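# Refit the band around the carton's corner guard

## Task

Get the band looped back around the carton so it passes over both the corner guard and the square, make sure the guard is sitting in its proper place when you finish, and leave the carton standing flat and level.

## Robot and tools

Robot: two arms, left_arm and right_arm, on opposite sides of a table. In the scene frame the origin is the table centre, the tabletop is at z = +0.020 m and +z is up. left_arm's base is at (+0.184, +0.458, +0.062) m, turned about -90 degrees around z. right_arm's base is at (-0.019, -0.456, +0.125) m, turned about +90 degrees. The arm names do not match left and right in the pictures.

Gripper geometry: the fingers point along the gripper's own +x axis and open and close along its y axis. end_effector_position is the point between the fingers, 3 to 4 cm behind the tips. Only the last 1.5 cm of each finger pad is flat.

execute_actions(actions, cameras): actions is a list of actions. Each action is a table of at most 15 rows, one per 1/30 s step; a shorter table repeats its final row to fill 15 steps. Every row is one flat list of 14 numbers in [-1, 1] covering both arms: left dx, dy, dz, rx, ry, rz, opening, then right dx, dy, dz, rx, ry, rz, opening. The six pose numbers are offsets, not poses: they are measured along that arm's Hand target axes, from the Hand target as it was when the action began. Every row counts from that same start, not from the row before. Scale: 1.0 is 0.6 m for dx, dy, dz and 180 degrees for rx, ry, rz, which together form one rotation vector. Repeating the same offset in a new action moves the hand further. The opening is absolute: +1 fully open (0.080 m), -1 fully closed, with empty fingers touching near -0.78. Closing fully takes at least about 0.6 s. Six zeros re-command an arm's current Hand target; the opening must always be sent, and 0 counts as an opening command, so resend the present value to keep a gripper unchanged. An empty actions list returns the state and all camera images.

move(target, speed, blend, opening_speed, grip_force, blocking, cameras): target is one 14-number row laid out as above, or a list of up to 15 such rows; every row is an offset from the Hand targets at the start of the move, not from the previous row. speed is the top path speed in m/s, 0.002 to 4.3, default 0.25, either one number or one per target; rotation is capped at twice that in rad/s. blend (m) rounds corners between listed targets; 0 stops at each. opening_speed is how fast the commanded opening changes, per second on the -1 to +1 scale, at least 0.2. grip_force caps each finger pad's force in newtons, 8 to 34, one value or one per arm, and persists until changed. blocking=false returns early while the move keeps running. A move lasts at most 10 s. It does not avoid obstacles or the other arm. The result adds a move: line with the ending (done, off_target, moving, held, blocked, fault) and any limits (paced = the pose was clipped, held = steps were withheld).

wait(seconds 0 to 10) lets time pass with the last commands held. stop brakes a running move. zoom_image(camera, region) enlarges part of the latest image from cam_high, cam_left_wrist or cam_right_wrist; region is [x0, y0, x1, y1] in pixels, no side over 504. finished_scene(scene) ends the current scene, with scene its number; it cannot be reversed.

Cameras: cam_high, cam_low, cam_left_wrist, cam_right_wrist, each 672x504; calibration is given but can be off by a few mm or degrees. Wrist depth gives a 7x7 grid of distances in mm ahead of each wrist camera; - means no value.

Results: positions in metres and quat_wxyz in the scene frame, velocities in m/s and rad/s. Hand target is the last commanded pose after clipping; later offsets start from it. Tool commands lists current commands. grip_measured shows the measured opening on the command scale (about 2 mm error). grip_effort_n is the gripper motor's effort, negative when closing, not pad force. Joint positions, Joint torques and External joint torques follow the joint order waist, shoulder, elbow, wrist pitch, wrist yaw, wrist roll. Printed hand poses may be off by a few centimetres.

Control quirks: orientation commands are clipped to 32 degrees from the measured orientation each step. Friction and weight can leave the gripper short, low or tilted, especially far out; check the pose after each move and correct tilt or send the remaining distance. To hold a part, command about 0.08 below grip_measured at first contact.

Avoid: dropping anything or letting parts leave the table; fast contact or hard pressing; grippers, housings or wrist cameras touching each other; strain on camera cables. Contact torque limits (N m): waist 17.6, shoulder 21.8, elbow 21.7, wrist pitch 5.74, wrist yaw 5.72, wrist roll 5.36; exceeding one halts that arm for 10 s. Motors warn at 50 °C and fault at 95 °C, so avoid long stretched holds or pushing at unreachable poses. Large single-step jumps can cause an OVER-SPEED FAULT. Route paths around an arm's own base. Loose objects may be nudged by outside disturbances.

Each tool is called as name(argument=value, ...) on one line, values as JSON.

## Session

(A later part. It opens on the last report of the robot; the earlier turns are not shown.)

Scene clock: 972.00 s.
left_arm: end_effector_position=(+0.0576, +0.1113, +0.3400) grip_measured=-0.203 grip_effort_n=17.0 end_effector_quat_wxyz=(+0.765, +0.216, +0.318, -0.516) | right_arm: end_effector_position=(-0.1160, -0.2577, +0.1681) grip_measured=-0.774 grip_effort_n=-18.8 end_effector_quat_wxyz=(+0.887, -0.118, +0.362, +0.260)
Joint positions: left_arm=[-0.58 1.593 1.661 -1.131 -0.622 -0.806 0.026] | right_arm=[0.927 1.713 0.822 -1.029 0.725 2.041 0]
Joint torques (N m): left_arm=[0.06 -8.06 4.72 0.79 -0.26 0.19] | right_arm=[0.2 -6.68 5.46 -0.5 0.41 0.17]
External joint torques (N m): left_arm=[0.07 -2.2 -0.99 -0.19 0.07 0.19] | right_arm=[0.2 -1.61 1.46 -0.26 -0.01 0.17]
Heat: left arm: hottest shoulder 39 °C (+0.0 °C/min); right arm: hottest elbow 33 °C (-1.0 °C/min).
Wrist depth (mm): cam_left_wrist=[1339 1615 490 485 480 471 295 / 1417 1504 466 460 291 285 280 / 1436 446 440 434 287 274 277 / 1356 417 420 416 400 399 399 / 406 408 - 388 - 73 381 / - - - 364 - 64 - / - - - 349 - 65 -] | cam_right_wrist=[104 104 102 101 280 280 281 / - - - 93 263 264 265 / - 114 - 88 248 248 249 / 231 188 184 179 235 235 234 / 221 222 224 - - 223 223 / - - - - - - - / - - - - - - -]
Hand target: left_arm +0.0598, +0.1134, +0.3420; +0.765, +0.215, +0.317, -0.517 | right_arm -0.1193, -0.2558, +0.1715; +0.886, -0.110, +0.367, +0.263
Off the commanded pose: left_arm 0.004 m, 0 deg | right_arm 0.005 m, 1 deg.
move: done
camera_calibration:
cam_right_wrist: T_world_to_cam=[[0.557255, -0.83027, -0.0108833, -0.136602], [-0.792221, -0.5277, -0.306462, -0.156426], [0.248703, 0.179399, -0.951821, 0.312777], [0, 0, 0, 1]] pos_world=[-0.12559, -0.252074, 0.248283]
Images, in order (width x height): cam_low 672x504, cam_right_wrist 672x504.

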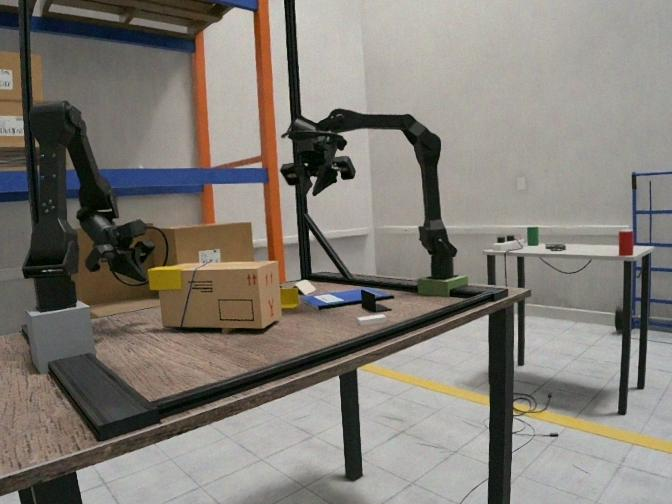

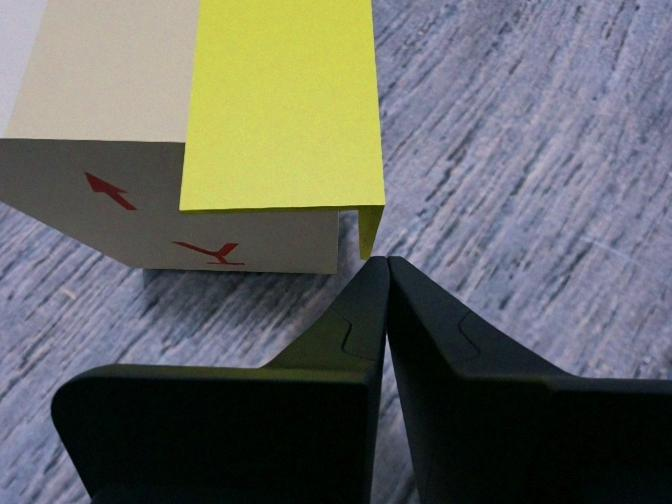

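move(target=[[0,0,0,0,0,0,-0.2,0.0375,0.004,0.0375,0,0,0,-1],[0,0,0,0,0,0,-0.2,-0.06,0.004,0.0,0,0,0,-1]], cameras=["cam_low","cam_right_wrist"], speed=0.05)

zoom_image(camera="cam_low", region=[130, 230, 250, 320])

Scene clock: 977.23 s.
left_arm: end_effector_position=(+0.0576, +0.1113, +0.3400) grip_measured=-0.203 grip_effort_n=17.0 end_effector_quat_wxyz=(+0.765, +0.216, +0.318, -0.516) | right_arm: end_effector_position=(-0.1393, -0.2687, +0.1968) grip_measured=-0.774 grip_effort_n=-17.0 end_effector_quat_wxyz=(+0.885, -0.112, +0.366, +0.263)
Joint positions: left_arm=[-0.58 1.593 1.661 -1.131 -0.622 -0.806 0.026] | right_arm=[1.02 1.699 0.94 -1.216 0.692 2.156 0]
Joint torques (N m): left_arm=[0.12 -8.18 4.75 0.73 -0.26 0.25] | right_arm=[0.21 -4.52 5.93 -0.63 0.38 0.19]
External joint torques (N m): left_arm=[0.11 -2.35 -0.96 -0.25 0.08 0.25] | right_arm=[0.2 0.72 1.64 -0.3 -0.01 0.18]
Heat: left arm: hottest shoulder 39 °C (+0.0 °C/min); right arm: hottest elbow 33 °C (+0.0 °C/min).
Wrist depth (mm): cam_left_wrist=[1300 1592 498 488 480 470 296 / 1436 1536 462 459 293 285 279 / 1436 440 439 437 287 275 278 / 1381 419 422 414 399 399 398 / 402 406 - 389 - 73 379 / - - - 367 - 64 - / - - - 348 - 65 -] | cam_right_wrist=[- 140 140 136 318 314 309 / - 133 133 130 296 294 290 / 276 172 170 181 278 278 279 / 267 264 259 263 263 262 261 / 251 252 254 - - 250 246 / - - - - - - - / - - - - - - -]
Hand target: left_arm +0.0598, +0.1134, +0.3420; +0.765, +0.215, +0.317, -0.517 | right_arm -0.1419, -0.2677, +0.1970; +0.885, -0.110, +0.367, +0.263
Off the commanded pose: left_arm 0.004 m, 0 deg | right_arm 0.003 m, 0 deg.
move: done
camera_calibration:
cam_right_wrist: T_world_to_cam=[[0.557366, -0.829801, -0.0278221, -0.128976], [-0.796281, -0.524761, -0.300937, -0.172818], [0.235118, 0.189886, -0.953238, 0.348995], [0, 0, 0, 1]] pos_world=[-0.14778, -0.263982, 0.277079]
Images, in order (width x height): cam_low 672x504, cam_right_wrist 672x504.

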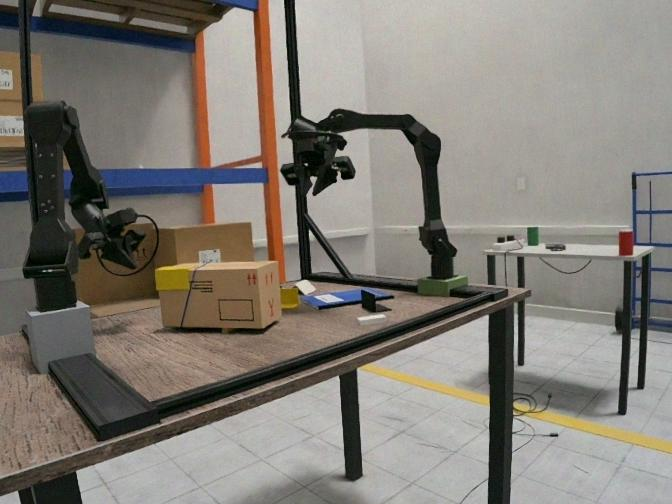

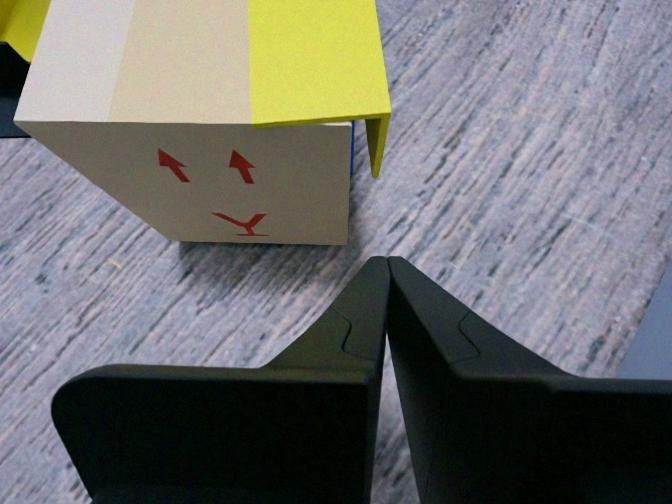

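Scaled by 4.200 from the camera's 672x504 image, which has a finer 960x720 frame.

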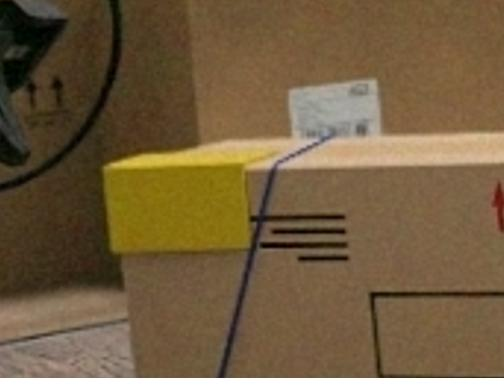

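move(target=[[0,0,0,0,0,0,-0.2,-0.1,0,0,0,0,0,-0.4],[0,0,0,0,0,0,-0.2,-0.0383,0.0473,0.228,-0.1768,0,0.1768,-0.4],[0,0,0,0,0,0,-0.2,0.1548,-0.1342,0.2638,-0.3535,0,0.3535,-0.4]], cameras=["cam_right_wrist"], speed=[0.15,0.3,0.3], blend=[0.01,0.04,0])

Scene clock: 987.87 s.
left_arm: end_effector_position=(+0.0576, +0.1113, +0.3400) grip_measured=-0.203 grip_effort_n=16.5 end_effector_quat_wxyz=(+0.765, +0.216, +0.318, -0.516) | right_arm: end_effector_position=(+0.0485, -0.2402, +0.2401) grip_measured=-0.404 grip_effort_n=18.8 end_effector_quat_wxyz=(+0.438, -0.337, +0.188, +0.812)
Joint positions: left_arm=[-0.58 1.593 1.661 -1.131 -0.622 -0.806 0.026] | right_arm=[-0.778 1.185 0.705 -0.892 -0.757 -1.273 0.017]
Joint torques (N m): left_arm=[0.07 -8.04 4.7 0.73 -0.32 0.25] | right_arm=[-0.32 -2.42 7.63 0.46 -0.64 -0.19]
External joint torques (N m): left_arm=[0.06 -2.19 -1.01 -0.24 0.02 0.25] | right_arm=[-0.31 0.46 1.9 -0.13 -0.18 -0.19]
Heat: left arm: hottest shoulder 39 °C (+0.0 °C/min); right arm: hottest elbow 34 °C (+2.0 °C/min).
Wrist depth (mm): cam_left_wrist=[1220 1603 496 486 477 473 296 / 1525 1525 463 459 292 285 281 / 1426 438 439 436 286 275 278 / 1390 419 420 414 399 400 399 / 402 406 - 388 - 73 379 / - - - 366 - 64 - / - - - 348 - 65 -] | cam_right_wrist=[1435 393 203 200 196 191 188 / 369 366 190 189 182 178 176 / 348 349 182 175 177 173 169 / 332 324 313 254 247 266 292 / 312 309 - - - 290 283 / - - - 279 - - - / - - - 266 - - -]
Hand target: left_arm +0.0598, +0.1134, +0.3420; +0.765, +0.215, +0.317, -0.517 | right_arm +0.0507, -0.2379, +0.2433; +0.440, -0.337, +0.183, +0.812
Off the commanded pose: left_arm 0.004 m, 0 deg | right_arm 0.005 m, 1 deg.
move: done
camera_calibration:
cam_right_wrist: T_world_to_cam=[[0.831382, 0.554153, -0.0414486, 0.113583], [0.519818, -0.801899, -0.294528, -0.127183], [-0.196451, 0.223319, -0.954744, 0.37008], [0, 0, 0, 1]] pos_world=[0.044384, -0.247576, 0.32058]
Images, in order (width x height): cam_right_wrist 672x504.

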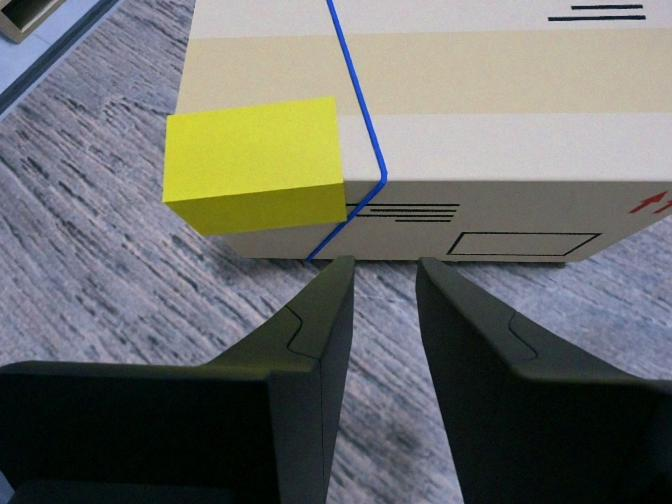

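move(target=[0,0,0,0,0,0,-0.2,0.1,0.001,-0.01,0,0,0,-0.4], cameras=["cam_right_wrist"], speed=0.12)

Scene clock: 992.00 s.
left_arm: end_effector_position=(+0.0576, +0.1113, +0.3400) grip_measured=-0.203 grip_effort_n=16.5 end_effector_quat_wxyz=(+0.765, +0.216, +0.318, -0.516) | right_arm: end_effector_position=(+0.0315, -0.2044, +0.2007) grip_measured=-0.404 grip_effort_n=18.8 end_effector_quat_wxyz=(+0.443, -0.338, +0.175, +0.812)
Joint positions: left_arm=[-0.58 1.593 1.661 -1.131 -0.622 -0.806 0.026] | right_arm=[-0.588 1.27 0.571 -0.484 -0.706 -1.03 0.017]
Joint torques (N m): left_arm=[0.04 -8.09 4.76 0.73 -0.27 0.22] | right_arm=[0.21 -2.88 4.94 1.02 -0.43 0.15]
External joint torques (N m): left_arm=[-0.03 -2.21 -0.94 -0.23 0.08 0.22] | right_arm=[0.21 0.52 -0.69 0.17 -0.02 0.14]
Heat: left arm: hottest shoulder 39 °C (+0.0 °C/min); right arm: hottest elbow 34 °C (+2.0 °C/min).
Wrist depth (mm): cam_left_wrist=[1347 1580 488 483 482 472 297 / 1426 1580 461 459 292 285 281 / 1417 438 438 434 286 275 278 / 1339 420 421 415 401 399 398 / 399 407 - 389 - 73 380 / - - - 364 - 64 - / - - - 346 - 65 -] | cam_right_wrist=[341 151 151 149 147 145 144 / 319 143 142 139 138 135 135 / 296 - 130 131 130 129 124 / 272 133 145 145 143 156 136 / 264 263 - - - 250 247 / - - - 242 - - - / - - - 229 - - -]
Hand target: left_arm +0.0598, +0.1134, +0.3420; +0.765, +0.215, +0.317, -0.517 | right_arm +0.0293, -0.2063, +0.1966; +0.440, -0.337, +0.182, +0.812
Off the commanded pose: left_arm 0.004 m, 0 deg | right_arm 0.005 m, 1 deg.
move: done
camera_calibration:
cam_right_wrist: T_world_to_cam=[[0.830573, 0.556638, -0.0174097, 0.101958], [0.525677, -0.793931, -0.305511, -0.0975453], [-0.183881, 0.244597, -0.952029, 0.324575], [0, 0, 0, 1]] pos_world=[0.0262768, -0.213588, 0.280979]
Images, in order (width x height): cam_right_wrist 672x504.

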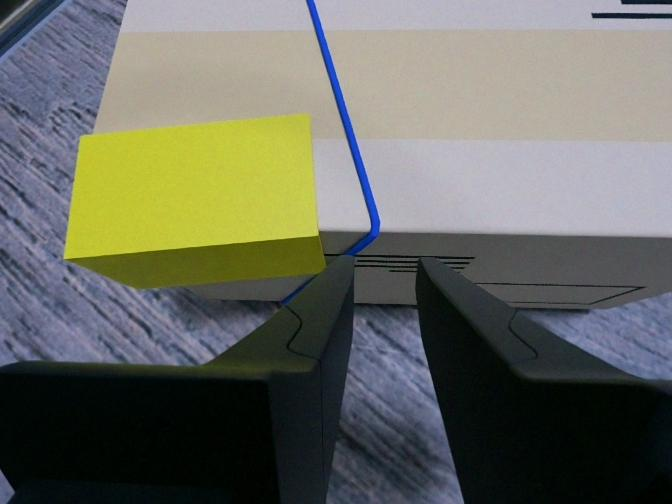

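move(target=[[0,0,0,0,0,0,-0.2,0.034,-0.001,-0.011,0,0,0,-0.4],[0,0,0,0,0,0,-0.2,0.049,-0.001,-0.011,0,0,0,-0.4],[0,0,0,0,0,0,-0.2,0.049,-0.001,-0.011,0,0,0,-1]], cameras=["cam_right_wrist"], speed=0.07)

zoom_image(camera="cam_right_wrist", region=[280, 190, 480, 340])

Scene clock: 996.83 s.
left_arm: end_effector_position=(+0.0576, +0.1113, +0.3400) grip_measured=-0.203 grip_effort_n=16.5 end_effector_quat_wxyz=(+0.765, +0.216, +0.318, -0.516) | right_arm: end_effector_position=(+0.0242, -0.1926, +0.1729) grip_measured=-0.773 grip_effort_n=-18.8 end_effector_quat_wxyz=(+0.444, -0.341, +0.180, +0.809)
Joint positions: left_arm=[-0.58 1.593 1.661 -1.131 -0.622 -0.806 0.026] | right_arm=[-0.519 1.363 0.506 -0.278 -0.669 -0.943 0]
Joint torques (N m): left_arm=[0 -8.24 4.76 0.73 -0.27 0.25] | right_arm=[0.6 -2.93 5.23 1.41 -0.69 0.16]
External joint torques (N m): left_arm=[0 -2.42 -0.94 -0.25 0.07 0.25] | right_arm=[0.59 0.8 -0.07 0.49 -0.3 0.16]
Heat: left arm: hottest shoulder 39 °C (+0.0 °C/min); right arm: hottest elbow 34 °C (+1.0 °C/min).
Wrist depth (mm): cam_left_wrist=[1364 1603 489 485 481 472 296 / 1426 1547 465 460 291 284 280 / 1426 442 442 434 286 275 277 / 1373 422 422 415 402 400 397 / 407 407 - 389 - 73 381 / - - - 366 - 64 - / - - - 348 - 65 -] | cam_right_wrist=[117 115 114 113 111 110 107 / - 109 104 105 103 102 101 / - 98 - - 99 97 95 / - 93 93 95 102 100 99 / 233 231 211 - - 220 217 / - - - - - - - / - - - - - - -]
Hand target: left_arm +0.0598, +0.1134, +0.3420; +0.765, +0.215, +0.317, -0.517 | right_arm +0.0210, -0.1925, +0.1711; +0.440, -0.337, +0.183, +0.812
Off the commanded pose: left_arm 0.004 m, 0 deg | right_arm 0.004 m, 1 deg.
move: done
camera_calibration:
cam_right_wrist: T_world_to_cam=[[0.834664, 0.550342, -0.021438, 0.100406], [0.520537, -0.800982, -0.295752, -0.0957462], [-0.179936, 0.235694, -0.955024, 0.292514], [0, 0, 0, 1]] pos_world=[0.018668, -0.200892, 0.253194]
Images, in order (width x height): cam_right_wrist 672x504.

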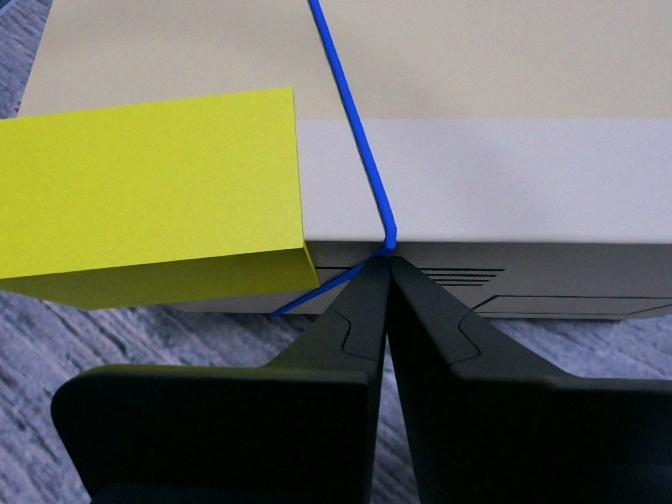

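Scaled by 2.520 from the camera's 672x504 image, which has a finer 960x720 frame.

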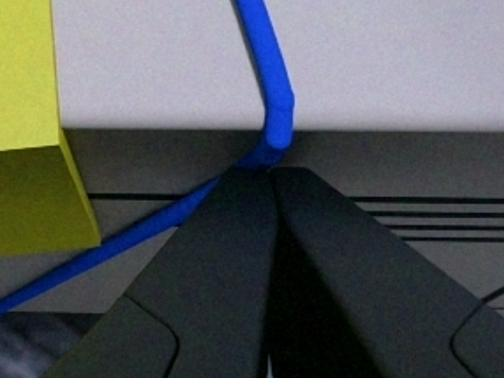

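move(target=[[0,0,0,0,0,0,-0.2,-0.012,0,0.0,0,0,0,-0.4],[0,0,0,0,0,0,-0.2,-0.012,0,0.011,0,0,0,-0.4],[0,0,0,0,0,0,-0.2,0.012,0,0.011,0,0,0,-0.4],[0,0,0,0,0,0,-0.2,0.012,0,0.011,0,0,0,-1]], cameras=["cam_right_wrist"], speed=0.07)

zoom_image(camera="cam_right_wrist", region=[280, 190, 480, 340])

Scene clock: 1002.13 s.
left_arm: end_effector_position=(+0.0576, +0.1113, +0.3400) grip_measured=-0.203 grip_effort_n=16.5 end_effector_quat_wxyz=(+0.765, +0.216, +0.318, -0.516) | right_arm: end_effector_position=(+0.0207, -0.1913, +0.1689) grip_measured=-0.768 grip_effort_n=-44.4 end_effector_quat_wxyz=(+0.446, -0.340, +0.195, +0.804)
Joint positions: left_arm=[-0.58 1.593 1.661 -1.131 -0.622 -0.806 0.026] | right_arm=[-0.495 1.373 0.501 -0.261 -0.648 -0.896 0]
Joint torques (N m): left_arm=[0.05 -8.06 4.76 0.75 -0.29 0.23] | right_arm=[2.23 -2.26 6.35 2.98 -0.79 0.17]
External joint torques (N m): left_arm=[0.05 -2.13 -0.96 -0.2 0.05 0.23] | right_arm=[2.24 1.5 1.09 2.05 -0.42 0.17]
Heat: left arm: hottest shoulder 39 °C (+0.0 °C/min); right arm: hottest elbow 34 °C (+1.0 °C/min).
Wrist depth (mm): cam_left_wrist=[1381 1615 490 487 482 474 296 / 1408 1525 464 459 291 284 281 / 1455 439 441 437 286 275 281 / 1373 416 420 414 399 399 396 / 399 405 - 387 - 73 381 / - - - 365 - 64 - / - - - 348 - 65 -] | cam_right_wrist=[112 110 108 107 104 101 100 / - 105 97 - - 96 93 / - 95 - - 93 92 - / - - - 90 97 98 97 / 232 228 198 - - 212 211 / - - - - - - - / - - - - - - -]
Hand target: left_arm +0.0598, +0.1134, +0.3420; +0.765, +0.215, +0.317, -0.517 | right_arm +0.0157, -0.1844, +0.1706; +0.440, -0.337, +0.183, +0.812
Off the commanded pose: left_arm 0.004 m, 0 deg | right_arm 0.009 m, 2 deg.
move: off_target (right_arm)
camera_calibration:
cam_right_wrist: T_world_to_cam=[[0.844194, 0.534288, -0.0432725, 0.102988], [0.502846, -0.817302, -0.281359, -0.0992762], [-0.185693, 0.215762, -0.958626, 0.284759], [0, 0, 0, 1]] pos_world=[0.015857, -0.197604, 0.249502]
Images, in order (width x height): cam_right_wrist 672x504.

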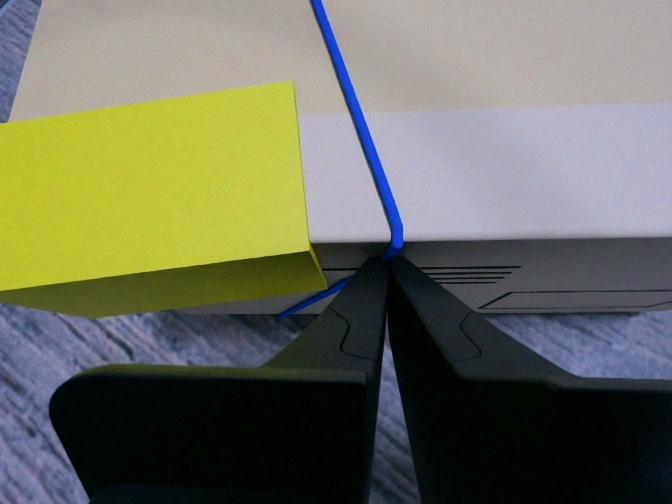

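Scaled by 2.520 from the camera's 672x504 image, which has a finer 960x720 frame.

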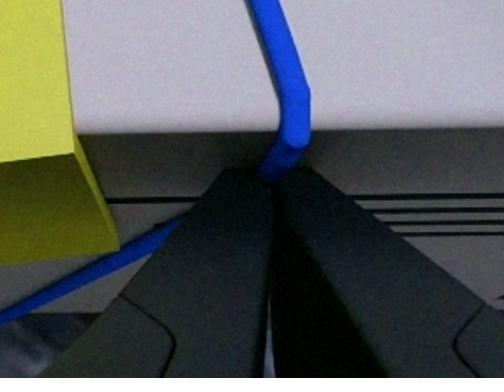

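move(target=[[0,0,0,0,0,0,-0.2,-0.0897,0,0.0047,0,0,0,-1],[0,0,0,0,0,0,-0.2,-0.095,0.095,0.01,0,0,0,-1]], cameras=["cam_right_wrist","cam_low"], speed=0.06)

Scene clock: 1007.57 s.
left_arm: end_effector_position=(+0.0576, +0.1113, +0.3400) grip_measured=-0.203 grip_effort_n=16.5 end_effector_quat_wxyz=(+0.765, +0.216, +0.318, -0.516) | right_arm: end_effector_position=(-0.0105, -0.2435, +0.2176) grip_measured=-0.774 grip_effort_n=-17.9 end_effector_quat_wxyz=(+0.441, -0.338, +0.179, +0.812)
Joint positions: left_arm=[-0.58 1.593 1.661 -1.131 -0.622 -0.806 0.026] | right_arm=[-0.494 0.939 0.47 -0.652 -0.669 -0.918 0]
Joint torques (N m): left_arm=[0.13 -8.1 4.66 0.73 -0.3 0.22] | right_arm=[0.29 -2.68 5.4 0.89 -0.38 0.14]
External joint torques (N m): left_arm=[0.16 -2.38 -0.95 -0.23 0.03 0.22] | right_arm=[0.27 -1.02 -0.7 -0.04 0 0.14]
Heat: left arm: hottest shoulder 39 °C (+0.0 °C/min); right arm: hottest wrist pitch 35 °C (+3.0 °C/min).
Wrist depth (mm): cam_left_wrist=[1307 1580 488 486 481 471 297 / 1426 1536 462 459 291 285 281 / 1436 446 440 435 286 276 277 / 1373 420 426 414 400 399 396 / 401 404 - 388 - 73 379 / - - - 364 - 64 - / - - - 348 - 65 -] | cam_right_wrist=[1454 352 348 170 167 164 162 / 339 336 326 160 157 154 152 / 315 314 309 - - 146 143 / 301 297 285 140 171 177 170 / 282 278 279 - - 266 260 / - - - - - - - / - - - - - - -]
Hand target: left_arm +0.0598, +0.1134, +0.3420; +0.765, +0.215, +0.317, -0.517 | right_arm -0.0123, -0.2457, +0.2152; +0.440, -0.337, +0.182, +0.812
Off the commanded pose: left_arm 0.004 m, 0 deg | right_arm 0.004 m, 0 deg.
move: done
camera_calibration:
cam_right_wrist: T_world_to_cam=[[0.83027, 0.556773, -0.0256272, 0.160762], [0.524378, -0.795892, -0.302627, -0.102531], [-0.188891, 0.237824, -0.952764, 0.340889], [0, 0, 0, 1]] pos_world=[-0.0153193, -0.252183, 0.297878]
Images, in order (width x height): cam_low 672x504, cam_right_wrist 672x504.

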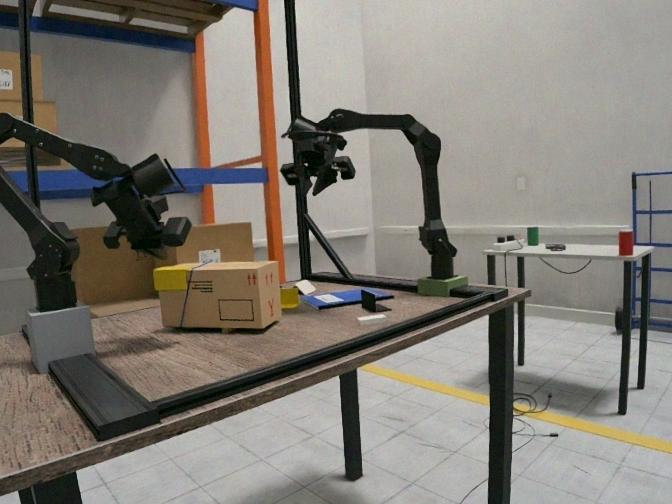

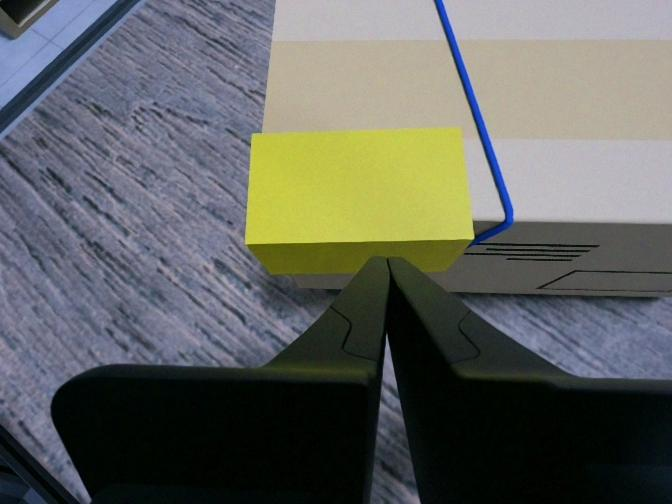

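move(target=[[0,0,0,0,0,0,-0.2,0.0,-0.082,0.002,0,0,0,-0.4],[0,0,0,0,0,0,-0.2,0.055,-0.082,0.002,0,0,0,-0.4]], cameras=["cam_right_wrist"], speed=0.1)

Scene clock: 1012.73 s.
left_arm: end_effector_position=(+0.0576, +0.1113, +0.3400) grip_measured=-0.203 grip_effort_n=16.5 end_effector_quat_wxyz=(+0.765, +0.216, +0.318, -0.516) | right_arm: end_effector_position=(+0.0177, -0.1964, +0.1970) grip_measured=-0.404 grip_effort_n=18.8 end_effector_quat_wxyz=(+0.443, -0.338, +0.175, +0.812)
Joint positions: left_arm=[-0.58 1.593 1.661 -1.131 -0.622 -0.806 0.026] | right_arm=[-0.506 1.263 0.542 -0.399 -0.674 -0.932 0.017]
Joint torques (N m): left_arm=[0.1 -8.09 4.73 0.74 -0.32 0.21] | right_arm=[0.22 -2.81 4.99 1.14 -0.41 0.16]
External joint torques (N m): left_arm=[0.1 -2.21 -0.97 -0.22 0.02 0.21] | right_arm=[0.22 0.56 -0.62 0.23 -0.02 0.16]
Heat: left arm: hottest shoulder 39 °C (+0.0 °C/min); right arm: hottest elbow 34 °C (+0.0 °C/min).
Wrist depth (mm): cam_left_wrist=[1356 1580 487 488 481 472 293 / 1445 1558 463 459 292 285 281 / 1455 443 438 436 286 275 277 / 1399 419 420 414 400 399 397 / 407 404 - 390 - 73 382 / - - - 364 - 64 - / - - - 348 - 65 -] | cam_right_wrist=[337 148 147 143 143 141 139 / 313 138 135 135 132 130 128 / 297 126 125 126 126 123 121 / - - 115 119 119 118 118 / 257 256 - 235 - 169 203 / - - - 238 - - - / - - - 227 - - -]
Hand target: left_arm +0.0598, +0.1134, +0.3420; +0.765, +0.215, +0.317, -0.517 | right_arm +0.0157, -0.1985, +0.1928; +0.440, -0.337, +0.183, +0.812
Off the commanded pose: left_arm 0.004 m, 0 deg | right_arm 0.005 m, 1 deg.
move: done
camera_calibration:
cam_right_wrist: T_world_to_cam=[[0.83052, 0.55669, -0.0182338, 0.109113], [0.525373, -0.79383, -0.306295, -0.0849916], [-0.184986, 0.244805, -0.951762, 0.316487], [0, 0, 0, 1]] pos_world=[0.0125777, -0.205688, 0.277177]
Images, in order (width x height): cam_right_wrist 672x504.

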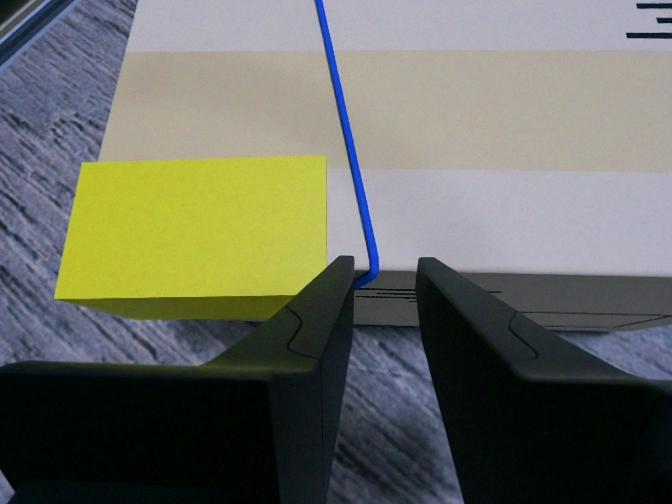

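move(target=[[0,0,0,0,0,0,-0.2,0.0,0.001,-0.0075,0,0,0,-0.4],[0,0,0,0,0,0,-0.2,0.0235,0.001,-0.0075,0,0,0,-0.4],[0,0,0,0,0,0,-0.2,0.0235,0.001,-0.0075,0,0,0,-1]], cameras=["cam_right_wrist"], speed=0.07)

zoom_image(camera="cam_right_wrist", region=[280, 190, 480, 340])

Scene clock: 1017.07 s.
left_arm: end_effector_position=(+0.0576, +0.1113, +0.3400) grip_measured=-0.203 grip_effort_n=16.5 end_effector_quat_wxyz=(+0.765, +0.216, +0.318, -0.516) | right_arm: end_effector_position=(+0.0142, -0.1932, +0.1857) grip_measured=-0.767 grip_effort_n=-50.5 end_effector_quat_wxyz=(+0.444, -0.333, +0.179, +0.812)
Joint positions: left_arm=[-0.58 1.593 1.661 -1.131 -0.622 -0.806 0.026] | right_arm=[-0.486 1.296 0.508 -0.315 -0.67 -0.896 0.001]
Joint torques (N m): left_arm=[0.2 -8.2 4.72 0.76 -0.29 0.27] | right_arm=[1.3 -1.55 4.88 2.3 -0.08 0.13]
External joint torques (N m): left_arm=[0.19 -2.31 -1.01 -0.21 0.05 0.26] | right_arm=[1.31 1.95 -0.69 1.33 0.3 0.13]
Heat: left arm: hottest shoulder 39 °C (+0.0 °C/min); right arm: hottest elbow 34 °C (+1.0 °C/min).
Wrist depth (mm): cam_left_wrist=[1399 1592 495 488 482 476 296 / 1426 1525 463 459 291 284 281 / 1455 439 440 433 286 276 277 / 1408 420 422 414 399 399 398 / 402 405 - 389 - 73 381 / - - - 364 - 64 - / - - - 348 - 65 -] | cam_right_wrist=[329 136 134 133 131 129 127 / 308 127 126 123 121 119 118 / 117 115 115 113 113 113 111 / - 109 107 106 108 107 105 / 245 243 - - - 181 177 / - - - - - - - / - - - - - - -]
Hand target: left_arm +0.0598, +0.1134, +0.3420; +0.765, +0.215, +0.317, -0.517 | right_arm +0.0115, -0.1932, +0.1796; +0.440, -0.337, +0.183, +0.812
Off the commanded pose: left_arm 0.004 m, 0 deg | right_arm 0.007 m, 1 deg.
move: done
camera_calibration:
cam_right_wrist: T_world_to_cam=[[0.834053, 0.550996, -0.0275601, 0.110615], [0.516587, -0.797551, -0.311529, -0.0836407], [-0.193632, 0.245594, -0.949837, 0.304335], [0, 0, 0, 1]] pos_world=[0.00987813, -0.202399, 0.266061]
Images, in order (width x height): cam_right_wrist 672x504.

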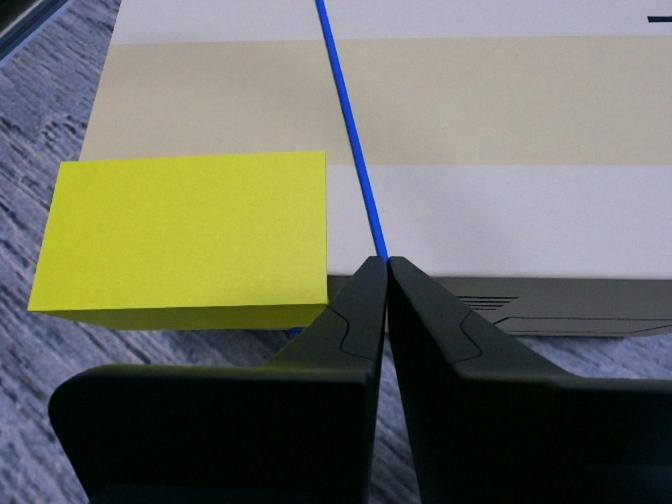

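Scaled by 2.520 from the camera's 672x504 image, which has a finer 960x720 frame.

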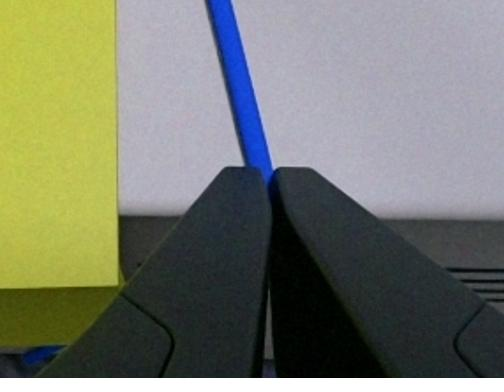

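move(target=[[0,0,0,0,0,0,-0.2,-0.075,0,0.008,0,0,0,-1],[0,0,0,0,0,0,-0.2,-0.08,0.045,0.012,0,0,0,-1]], cameras=["cam_right_wrist"], speed=0.04)

Scene clock: 1021.50 s.
left_arm: end_effector_position=(+0.0576, +0.1113, +0.3400) grip_measured=-0.203 grip_effort_n=16.5 end_effector_quat_wxyz=(+0.765, +0.216, +0.318, -0.516) | right_arm: end_effector_position=(+0.0043, -0.2315, +0.2170) grip_measured=-0.770 grip_effort_n=-36.5 end_effector_quat_wxyz=(+0.436, -0.338, +0.185, +0.813)
Joint positions: left_arm=[-0.58 1.593 1.661 -1.131 -0.622 -0.806 0.026] | right_arm=[-0.542 1.063 0.529 -0.641 -0.691 -0.981 0]
Joint torques (N m): left_arm=[0.22 -8.12 4.71 0.75 -0.29 0.24] | right_arm=[-0.37 -4.29 6.04 0.87 -0.43 0.11]
External joint torques (N m): left_arm=[0.15 -2.17 -1.03 -0.22 0.05 0.24] | right_arm=[-0.36 -2.02 0.13 0.02 -0.03 0.11]
Motor temperatures (°C): left_arm=[21 39 27 30 26 32] | right_arm=[23 26 34 34 27 24]
Heat: left arm: hottest shoulder 39 °C (+0.0 °C/min); right arm: hottest elbow 34 °C (+1.0 °C/min).
Wrist depth (mm): cam_left_wrist=[1347 1627 492 487 481 434 297 / 1474 1536 463 459 292 284 281 / 1445 446 438 433 287 276 278 / 1390 421 425 413 400 399 398 / 406 405 - 389 - 73 383 / - - - 365 - 64 - / - - - 349 - 65 -] | cam_right_wrist=[1494 362 172 168 164 161 157 / 340 333 160 156 153 150 148 / 318 317 149 147 145 143 140 / 302 296 244 160 172 187 162 / 285 280 282 - - 262 257 / - - - - - - - / - - - - - - -]
Hand target: left_arm +0.0598, +0.1134, +0.3420; +0.765, +0.215, +0.317, -0.517 | right_arm +0.0046, -0.2320, +0.2187; +0.440, -0.337, +0.182, +0.812
Off the commanded pose: left_arm 0.004 m, 0 deg | right_arm 0.002 m, 1 deg.
move: done
camera_calibration:
cam_right_wrist: T_world_to_cam=[[0.82686, 0.560995, -0.0398372, 0.145806], [0.526504, -0.797033, -0.295857, -0.102632], [-0.197726, 0.223658, -0.954401, 0.337421], [0, 0, 0, 1]] pos_world=[0.000191519, -0.239065, 0.297479]
Images, in order (width x height): cam_right_wrist 672x504.

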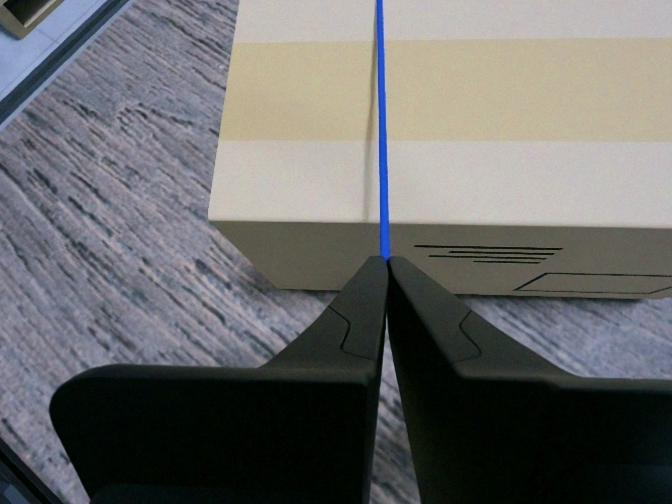

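move(target=[[0,0,0,0,0,0,-0.2,0.0,-0.06,0.0,0,0,0,-1],[0,0,0,0,0,0,-0.2,0.07,-0.06,-0.006,0,0,0,-1],[0,0,0,0,0,0,-0.2,0.07,-0.06,-0.006,0,0,0,-0.4],[0,0,0,0,0,0,-0.2,-0.06,-0.06,0.02,0,0,0,-0.4]], cameras=["all"], speed=0.08)

zoom_image(camera="cam_low", region=[80, 230, 280, 380])

Scene clock: 1030.50 s.
left_arm: end_effector_position=(+0.0576, +0.1113, +0.3400) grip_measured=-0.203 grip_effort_n=16.5 end_effector_quat_wxyz=(+0.765, +0.216, +0.318, -0.516) | right_arm: end_effector_position=(+0.0422, -0.2286, +0.2469) grip_measured=-0.404 grip_effort_n=18.8 end_effector_quat_wxyz=(+0.436, -0.336, +0.193, +0.812)
Joint positions: left_arm=[-0.58 1.593 1.661 -1.131 -0.622 -0.806 0.026] | right_arm=[-0.709 1.188 0.733 -0.867 -0.741 -1.181 0.017]
Joint torques (N m): left_arm=[0.1 -8.09 4.9 0.76 -0.33 0.22] | right_arm=[-0.38 -4.14 7.82 0.55 -0.61 -0.17]
External joint torques (N m): left_arm=[0.12 -2.21 -0.81 -0.2 0.01 0.22] | right_arm=[-0.39 -1.1 1.97 -0.11 -0.16 -0.17]
Heat: left arm: hottest shoulder 39 °C (+0.0 °C/min); right arm: hottest elbow 34 °C (+1.0 °C/min).
Wrist depth (mm): cam_left_wrist=[1464 1580 486 487 481 427 295 / 1417 1558 464 460 292 284 280 / 1426 446 440 434 286 275 277 / 1399 419 420 414 400 399 397 / 404 404 - 389 - 73 381 / - - - 365 - 64 - / - - - 348 - 65 -] | cam_right_wrist=[1494 402 212 206 200 195 193 / 383 374 197 193 189 186 182 / 362 356 186 182 178 174 171 / 341 333 245 214 208 225 221 / 320 316 - - - 292 286 / - - - 286 - - - / - - - 273 - - -]
Hand target: left_arm +0.0598, +0.1134, +0.3420; +0.765, +0.215, +0.317, -0.517 | right_arm +0.0441, -0.2265, +0.2527; +0.440, -0.337, +0.182, +0.812
Off the commanded pose: left_arm 0.004 m, 0 deg | right_arm 0.006 m, 1 deg.
move: done
camera_calibration:
cam_left_wrist: T_world_to_cam=[[-0.910272, -0.41388, -0.0104197, 0.111981], [-0.395445, 0.876627, -0.274133, 0.0381872], [0.122592, -0.245415, -0.961635, 0.424556], [0, 0, 0, 1]] pos_world=[0.0649871, 0.117063, 0.419903]
cam_right_wrist: T_world_to_cam=[[0.831089, 0.553587, -0.0532273, 0.115519], [0.517397, -0.804739, -0.291025, -0.114045], [-0.203942, 0.214328, -0.955234, 0.371132], [0, 0, 0, 1]] pos_world=[0.0386892, -0.23527, 0.327477]

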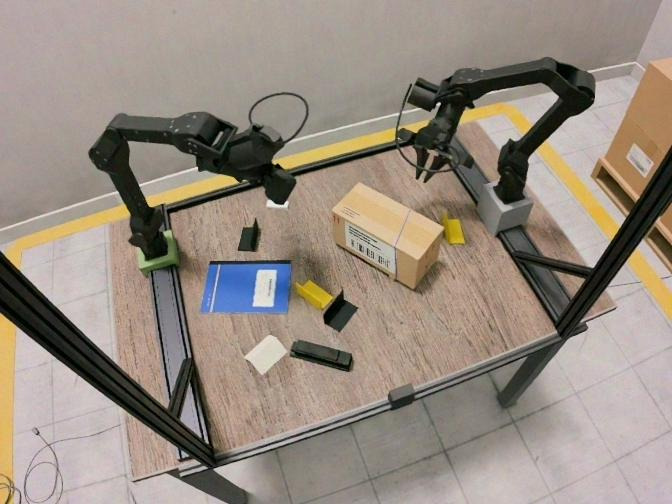

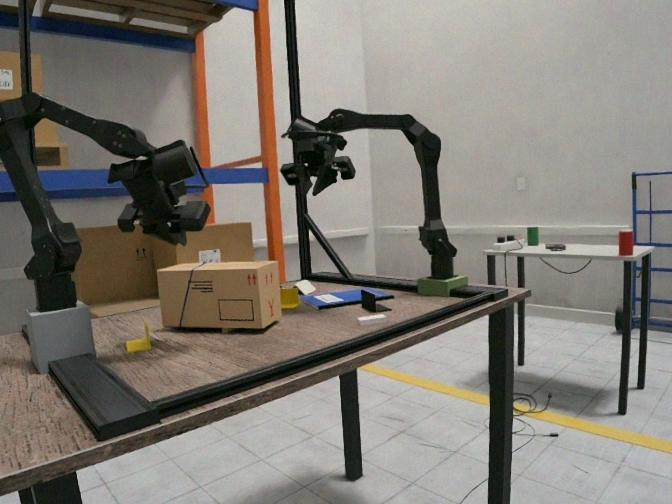

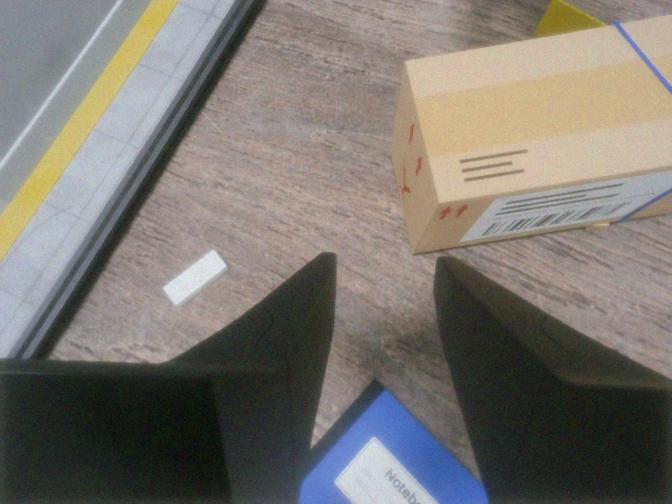

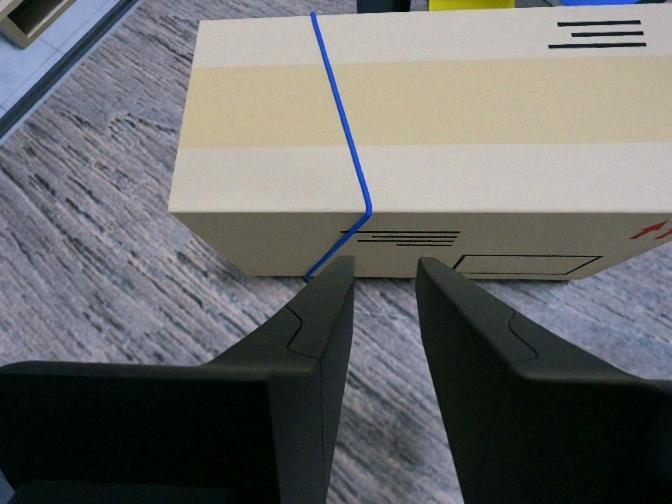

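Scaled by 2.520 from the camera's 672x504 image, which has a finer 960x720 frame.

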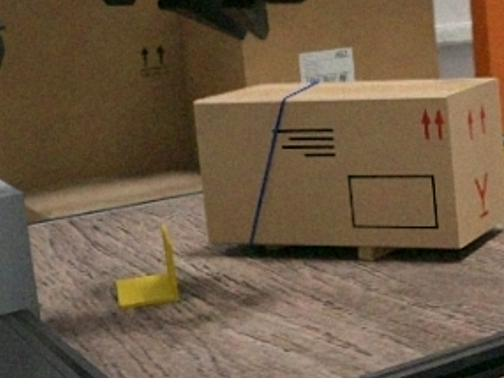

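move(target=[0,0,0,0,0,0,-0.2,-0.004,-0.0105,-0.11,-0.2427,0.0509,0.2037,0.3], cameras=["cam_right_wrist"], speed=0.2)

Scene clock: 1040.73 s.
left_arm: end_effector_position=(+0.0576, +0.1113, +0.3400) grip_measured=-0.203 grip_effort_n=17.0 end_effector_quat_wxyz=(+0.765, +0.216, +0.318, -0.516) | right_arm: end_effector_position=(+0.0747, -0.2654, +0.2077) grip_measured=+0.296 grip_effort_n=18.8 end_effector_quat_wxyz=(+0.002, -0.462, +0.002, +0.887)
Joint positions: left_arm=[-0.58 1.593 1.661 -1.131 -0.622 -0.806 0.026] | right_arm=[-0.757 1.717 1.078 -1.379 -0.43 -2.422 0.048]
Joint torques (N m): left_arm=[-0.02 -8.2 4.92 0.73 -0.34 0.26] | right_arm=[0.21 -4.78 5.95 -0.8 -0.28 -0.2]
External joint torques (N m): left_arm=[-0.01 -2.38 -0.8 -0.26 0 0.26] | right_arm=[0.19 0.79 1.49 -0.34 -0.01 -0.2]
Heat: left arm: hottest shoulder 39 °C (+0.0 °C/min); right arm: hottest elbow 36 °C (+3.0 °C/min).
Wrist depth (mm): cam_left_wrist=[1323 1615 490 486 483 436 297 / 1455 1547 465 458 293 285 281 / 1445 439 441 437 287 276 277 / 1390 420 421 414 398 401 398 / 407 405 - 389 - 73 381 / - - - 366 - 64 - / - - - 349 - 65 -] | cam_right_wrist=[285 282 297 296 289 153 133 / - 289 288 285 279 181 139 / 187 266 282 273 273 216 153 / 254 272 272 269 268 245 181 / 252 - - 261 260 - 185 / - - - 255 252 - - / - - 249 247 246 - -]
Hand target: left_arm +0.0598, +0.1134, +0.3420; +0.765, +0.215, +0.317, -0.517 | right_arm +0.0758, -0.2636, +0.2077; -0.001, -0.462, +0.000, +0.887
Off the commanded pose: left_arm 0.004 m, 0 deg | right_arm 0.002 m, 0 deg.
move: done
camera_calibration:
cam_right_wrist: T_world_to_cam=[[-0.0000315313, 0.999337, -0.0364002, 0.283609], [0.991425, -0.00472552, -0.130594, -0.0283146], [-0.130679, -0.0360922, -0.990768, 0.28365], [0, 0, 0, 1]] pos_world=[0.0651479, -0.273317, 0.287657]
Images, in order (width x height): cam_right_wrist 672x504.

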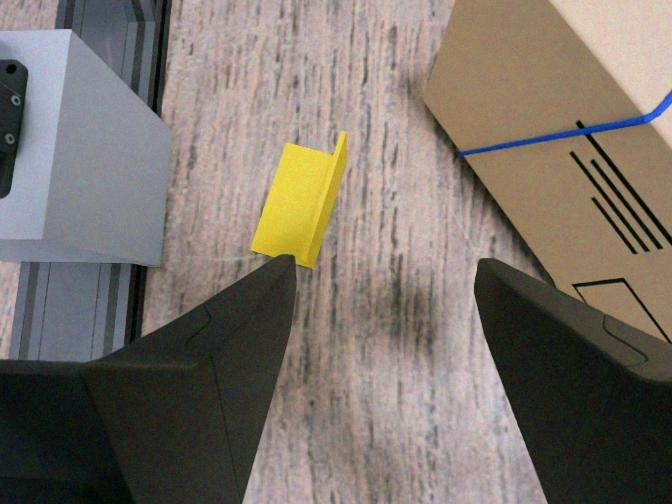

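move(target=[[0,0,0,0,0,0,-0.2,-0.041,0,0.0287,0.5,0,0,0.1],[0,0,0,0,0,0,-0.2,0.0823,0.0588,-0.0322,-0.932,0.0458,0.1236,0.1]], cameras=["cam_right_wrist"], speed=0.6)

Scene clock: 1055.23 s.
left_arm: end_effector_position=(+0.0576, +0.1113, +0.3400) grip_measured=-0.203 grip_effort_n=16.5 end_effector_quat_wxyz=(+0.765, +0.216, +0.318, -0.516) | right_arm: end_effector_position=(+0.0650, -0.2976, +0.1565) grip_measured=+0.104 grip_effort_n=-18.4 end_effector_quat_wxyz=(+0.571, +0.084, +0.815, -0.059)
Joint positions: left_arm=[-0.58 1.593 1.661 -1.131 -0.622 -0.806 0.026] | right_arm=[-0.738 1.472 0.703 -0.985 -0.299 1.01 0.04]
Joint torques (N m): left_arm=[0.03 -7.87 4.65 0.71 -0.28 0.23] | right_arm=[0.21 -5.29 3.98 0.06 -0.12 0.18]
External joint torques (N m): left_arm=[0.04 -2 -1.08 -0.27 0.05 0.23] | right_arm=[0.21 -1.42 -0.65 0.02 0.03 0.18]
Heat: left arm: hottest shoulder 39 °C (+0.0 °C/min); right arm: hottest elbow 34 °C (+0.0 °C/min).
Wrist depth (mm): cam_left_wrist=[1339 1603 489 489 480 435 295 / 1455 1525 464 461 292 285 281 / 1445 445 438 436 286 276 278 / 1364 423 421 413 400 398 398 / 399 405 - 389 - 73 382 / - - - 365 - 64 - / - - - 349 - 65 -] | cam_right_wrist=[161 161 160 159 157 157 155 / 186 185 184 182 180 179 172 / 199 213 216 213 200 210 193 / 177 202 240 258 255 250 245 / 164 184 - 324 321 - - / - - - 438 435 - - / - - - 1805 - - -]
Hand target: left_arm +0.0598, +0.1134, +0.3420; +0.765, +0.215, +0.317, -0.517 | right_arm +0.0634, -0.2989, +0.1562; +0.572, +0.084, +0.814, -0.059
Off the commanded pose: left_arm 0.004 m, 0 deg | right_arm 0.002 m, 0 deg.
move: done
camera_calibration:
cam_right_wrist: T_world_to_cam=[[-0.22831, -0.973269, -0.0249342, -0.260089], [-0.662527, 0.136547, 0.736487, -0.0116036], [-0.713396, 0.184667, -0.675992, 0.284845], [0, 0, 0, 1]] pos_world=[0.136138, -0.304153, 0.194613]
Images, in order (width x height): cam_right_wrist 672x504.

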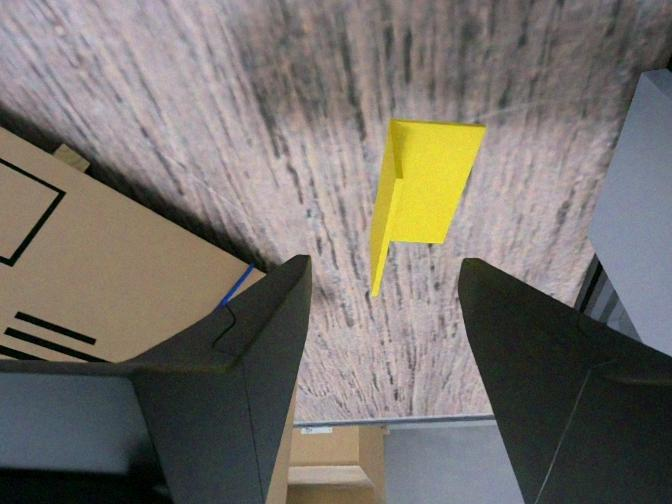

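move(target=[[0,0,0,0,0,0,-0.2,0.1167,-0.01,-0.011,0,0,0,0.1],[0,0,0,0,0,0,-0.2,0.1167,-0.01,-0.011,0,0,0,-1]], cameras=["cam_right_wrist"], speed=0.1)

Scene clock: 1067.33 s.
left_arm: end_effector_position=(+0.0576, +0.1113, +0.3400) grip_measured=-0.203 grip_effort_n=16.5 end_effector_quat_wxyz=(+0.765, +0.216, +0.318, -0.516) | right_arm: end_effector_position=(+0.0355, -0.2962, +0.0945) grip_measured=-0.760 grip_effort_n=-79.3 end_effector_quat_wxyz=(+0.575, +0.087, +0.812, -0.055)
Joint positions: left_arm=[-0.58 1.593 1.661 -1.131 -0.622 -0.806 0.026] | right_arm=[-0.61 1.578 0.489 -0.61 -0.316 1.143 0.001]
Joint torques (N m): left_arm=[0 -8.15 4.89 0.7 -0.27 0.22] | right_arm=[0.23 -3.13 3.12 0.17 -0.25 0.11]
External joint torques (N m): left_arm=[0.02 -2.2 -0.89 -0.28 0.07 0.22] | right_arm=[0.23 0.57 -0.53 0.06 -0.1 0.11]
Heat: left arm: hottest shoulder 39 °C (+0.0 °C/min); right arm: hottest elbow 33 °C (-1.0 °C/min).
Wrist depth (mm): cam_left_wrist=[1455 1615 488 487 481 425 296 / 1474 1547 462 459 292 285 281 / 1436 444 438 435 287 276 279 / 1381 419 421 412 399 398 397 / 407 407 - 390 - 73 381 / - - - 365 - 64 - / - - - 347 - 65 -] | cam_right_wrist=[- 104 103 100 100 100 99 / 120 119 118 117 116 114 113 / 137 140 138 137 - 133 131 / 165 171 167 159 - 159 158 / - 170 193 - - 191 195 / - - - - - - - / - - - - - - -]
Hand target: left_arm +0.0598, +0.1134, +0.3420; +0.765, +0.215, +0.317, -0.517 | right_arm +0.0327, -0.2987, +0.0926; +0.571, +0.084, +0.814, -0.059
Off the commanded pose: left_arm 0.004 m, 0 deg | right_arm 0.004 m, 1 deg.
move: done
camera_calibration:
cam_right_wrist: T_world_to_cam=[[-0.228423, -0.972888, -0.0362109, -0.265759], [-0.670639, 0.130279, 0.730254, 0.013299], [-0.705738, 0.191091, -0.682216, 0.223886], [0, 0, 0, 1]] pos_world=[0.106218, -0.303069, 0.133404]
Images, in order (width x height): cam_right_wrist 672x504.

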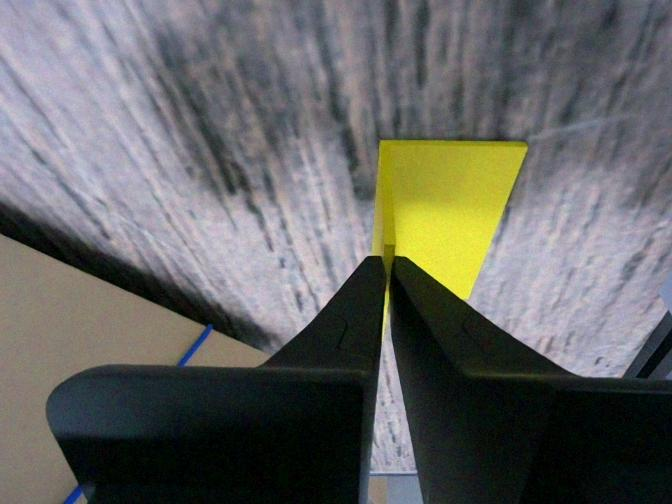

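move(target=[[0,0,0,0,0,0,-0.2,-0.3087,0,-0.112,0,0,0,-1],[0,0,0,0,0,0,-0.2,-0.2397,0.1147,-0.3538,-0.4335,0,-0.1572,-1],[0,0,0,0,0,0,-0.2,-0.1147,0.0813,-0.6015,-0.871,0,-0.316,-1]], cameras=["cam_right_wrist","cam_low"], speed=[0.25,0.5,0.5], blend=[0.01,0.03,0])

Scene clock: 1077.17 s.
left_arm: end_effector_position=(+0.0576, +0.1113, +0.3400) grip_measured=-0.203 grip_effort_n=16.5 end_effector_quat_wxyz=(+0.765, +0.216, +0.318, -0.516) | right_arm: end_effector_position=(-0.2643, -0.1882, +0.2805) grip_measured=-0.761 grip_effort_n=-79.3 end_effector_quat_wxyz=(+0.164, -0.746, +0.136, +0.631)
Joint positions: left_arm=[-0.58 1.593 1.661 -1.131 -0.622 -0.806 0.026] | right_arm=[0.793 2.031 1.913 -1.569 0.12 -0.342 0.001]
Joint torques (N m): left_arm=[0.02 -8.13 4.69 0.75 -0.3 0.21] | right_arm=[0.08 -7.86 7.26 -0.05 0.08 -0.14]
External joint torques (N m): left_arm=[0.03 -2.3 -0.98 -0.21 0.03 0.21] | right_arm=[0.07 0.86 1.89 -0.18 0.04 -0.14]
Heat: left arm: hottest shoulder 39 °C (+0.0 °C/min); right arm: hottest elbow 33 °C (-1.0 °C/min).
Wrist depth (mm): cam_left_wrist=[1213 1615 496 486 477 474 295 / 1445 1525 463 459 292 284 281 / 1464 438 440 437 286 275 278 / 1373 422 418 414 398 399 397 / 410 405 - 389 - 73 381 / - - - 365 - 64 - / - - - 347 - 65 -] | cam_right_wrist=[273 268 268 268 269 266 268 / 289 297 296 296 296 297 293 / - 332 333 331 - 331 330 / 344 359 377 370 - 268 364 / 439 409 - - - 235 249 / - - - - - - - / - - - - - - -]
Hand target: left_arm +0.0598, +0.1134, +0.3420; +0.765, +0.215, +0.317, -0.517 | right_arm -0.2665, -0.1861, +0.2801; -0.125, +0.800, -0.177, -0.560
Off the commanded pose: left_arm 0.004 m, 0 deg | right_arm 0.003 m, 12 deg.
joint sent to its limit (right arm) — joint 4 (wrist pitch), lower limit. The joint targets are off in orientation, not in position.
move: off_target (right_arm)
camera_calibration:
cam_right_wrist: T_world_to_cam=[[0.429244, 0.902109, 0.0441404, 0.281699], [0.719432, -0.371051, 0.587145, -0.0244558], [0.546047, -0.220272, -0.808278, 0.407269], [0, 0, 0, 1]] pos_world=[-0.325711, -0.173488, 0.331111]
Images, in order (width x height): cam_low 672x504, cam_right_wrist 672x504.

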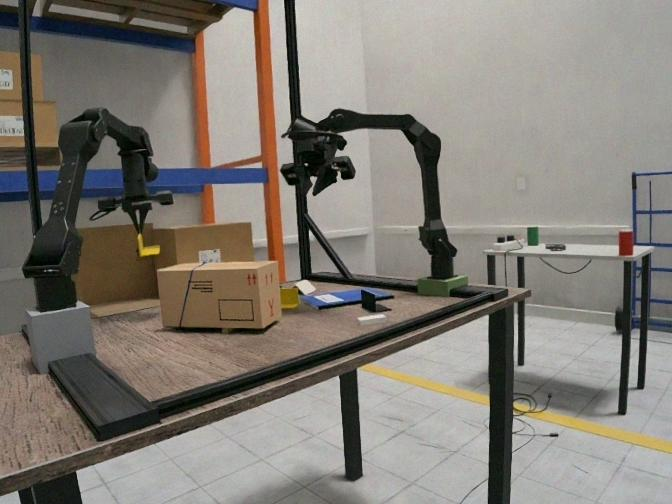

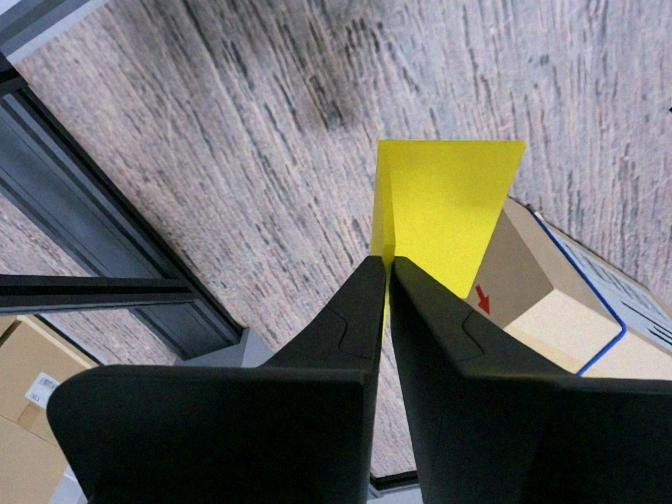

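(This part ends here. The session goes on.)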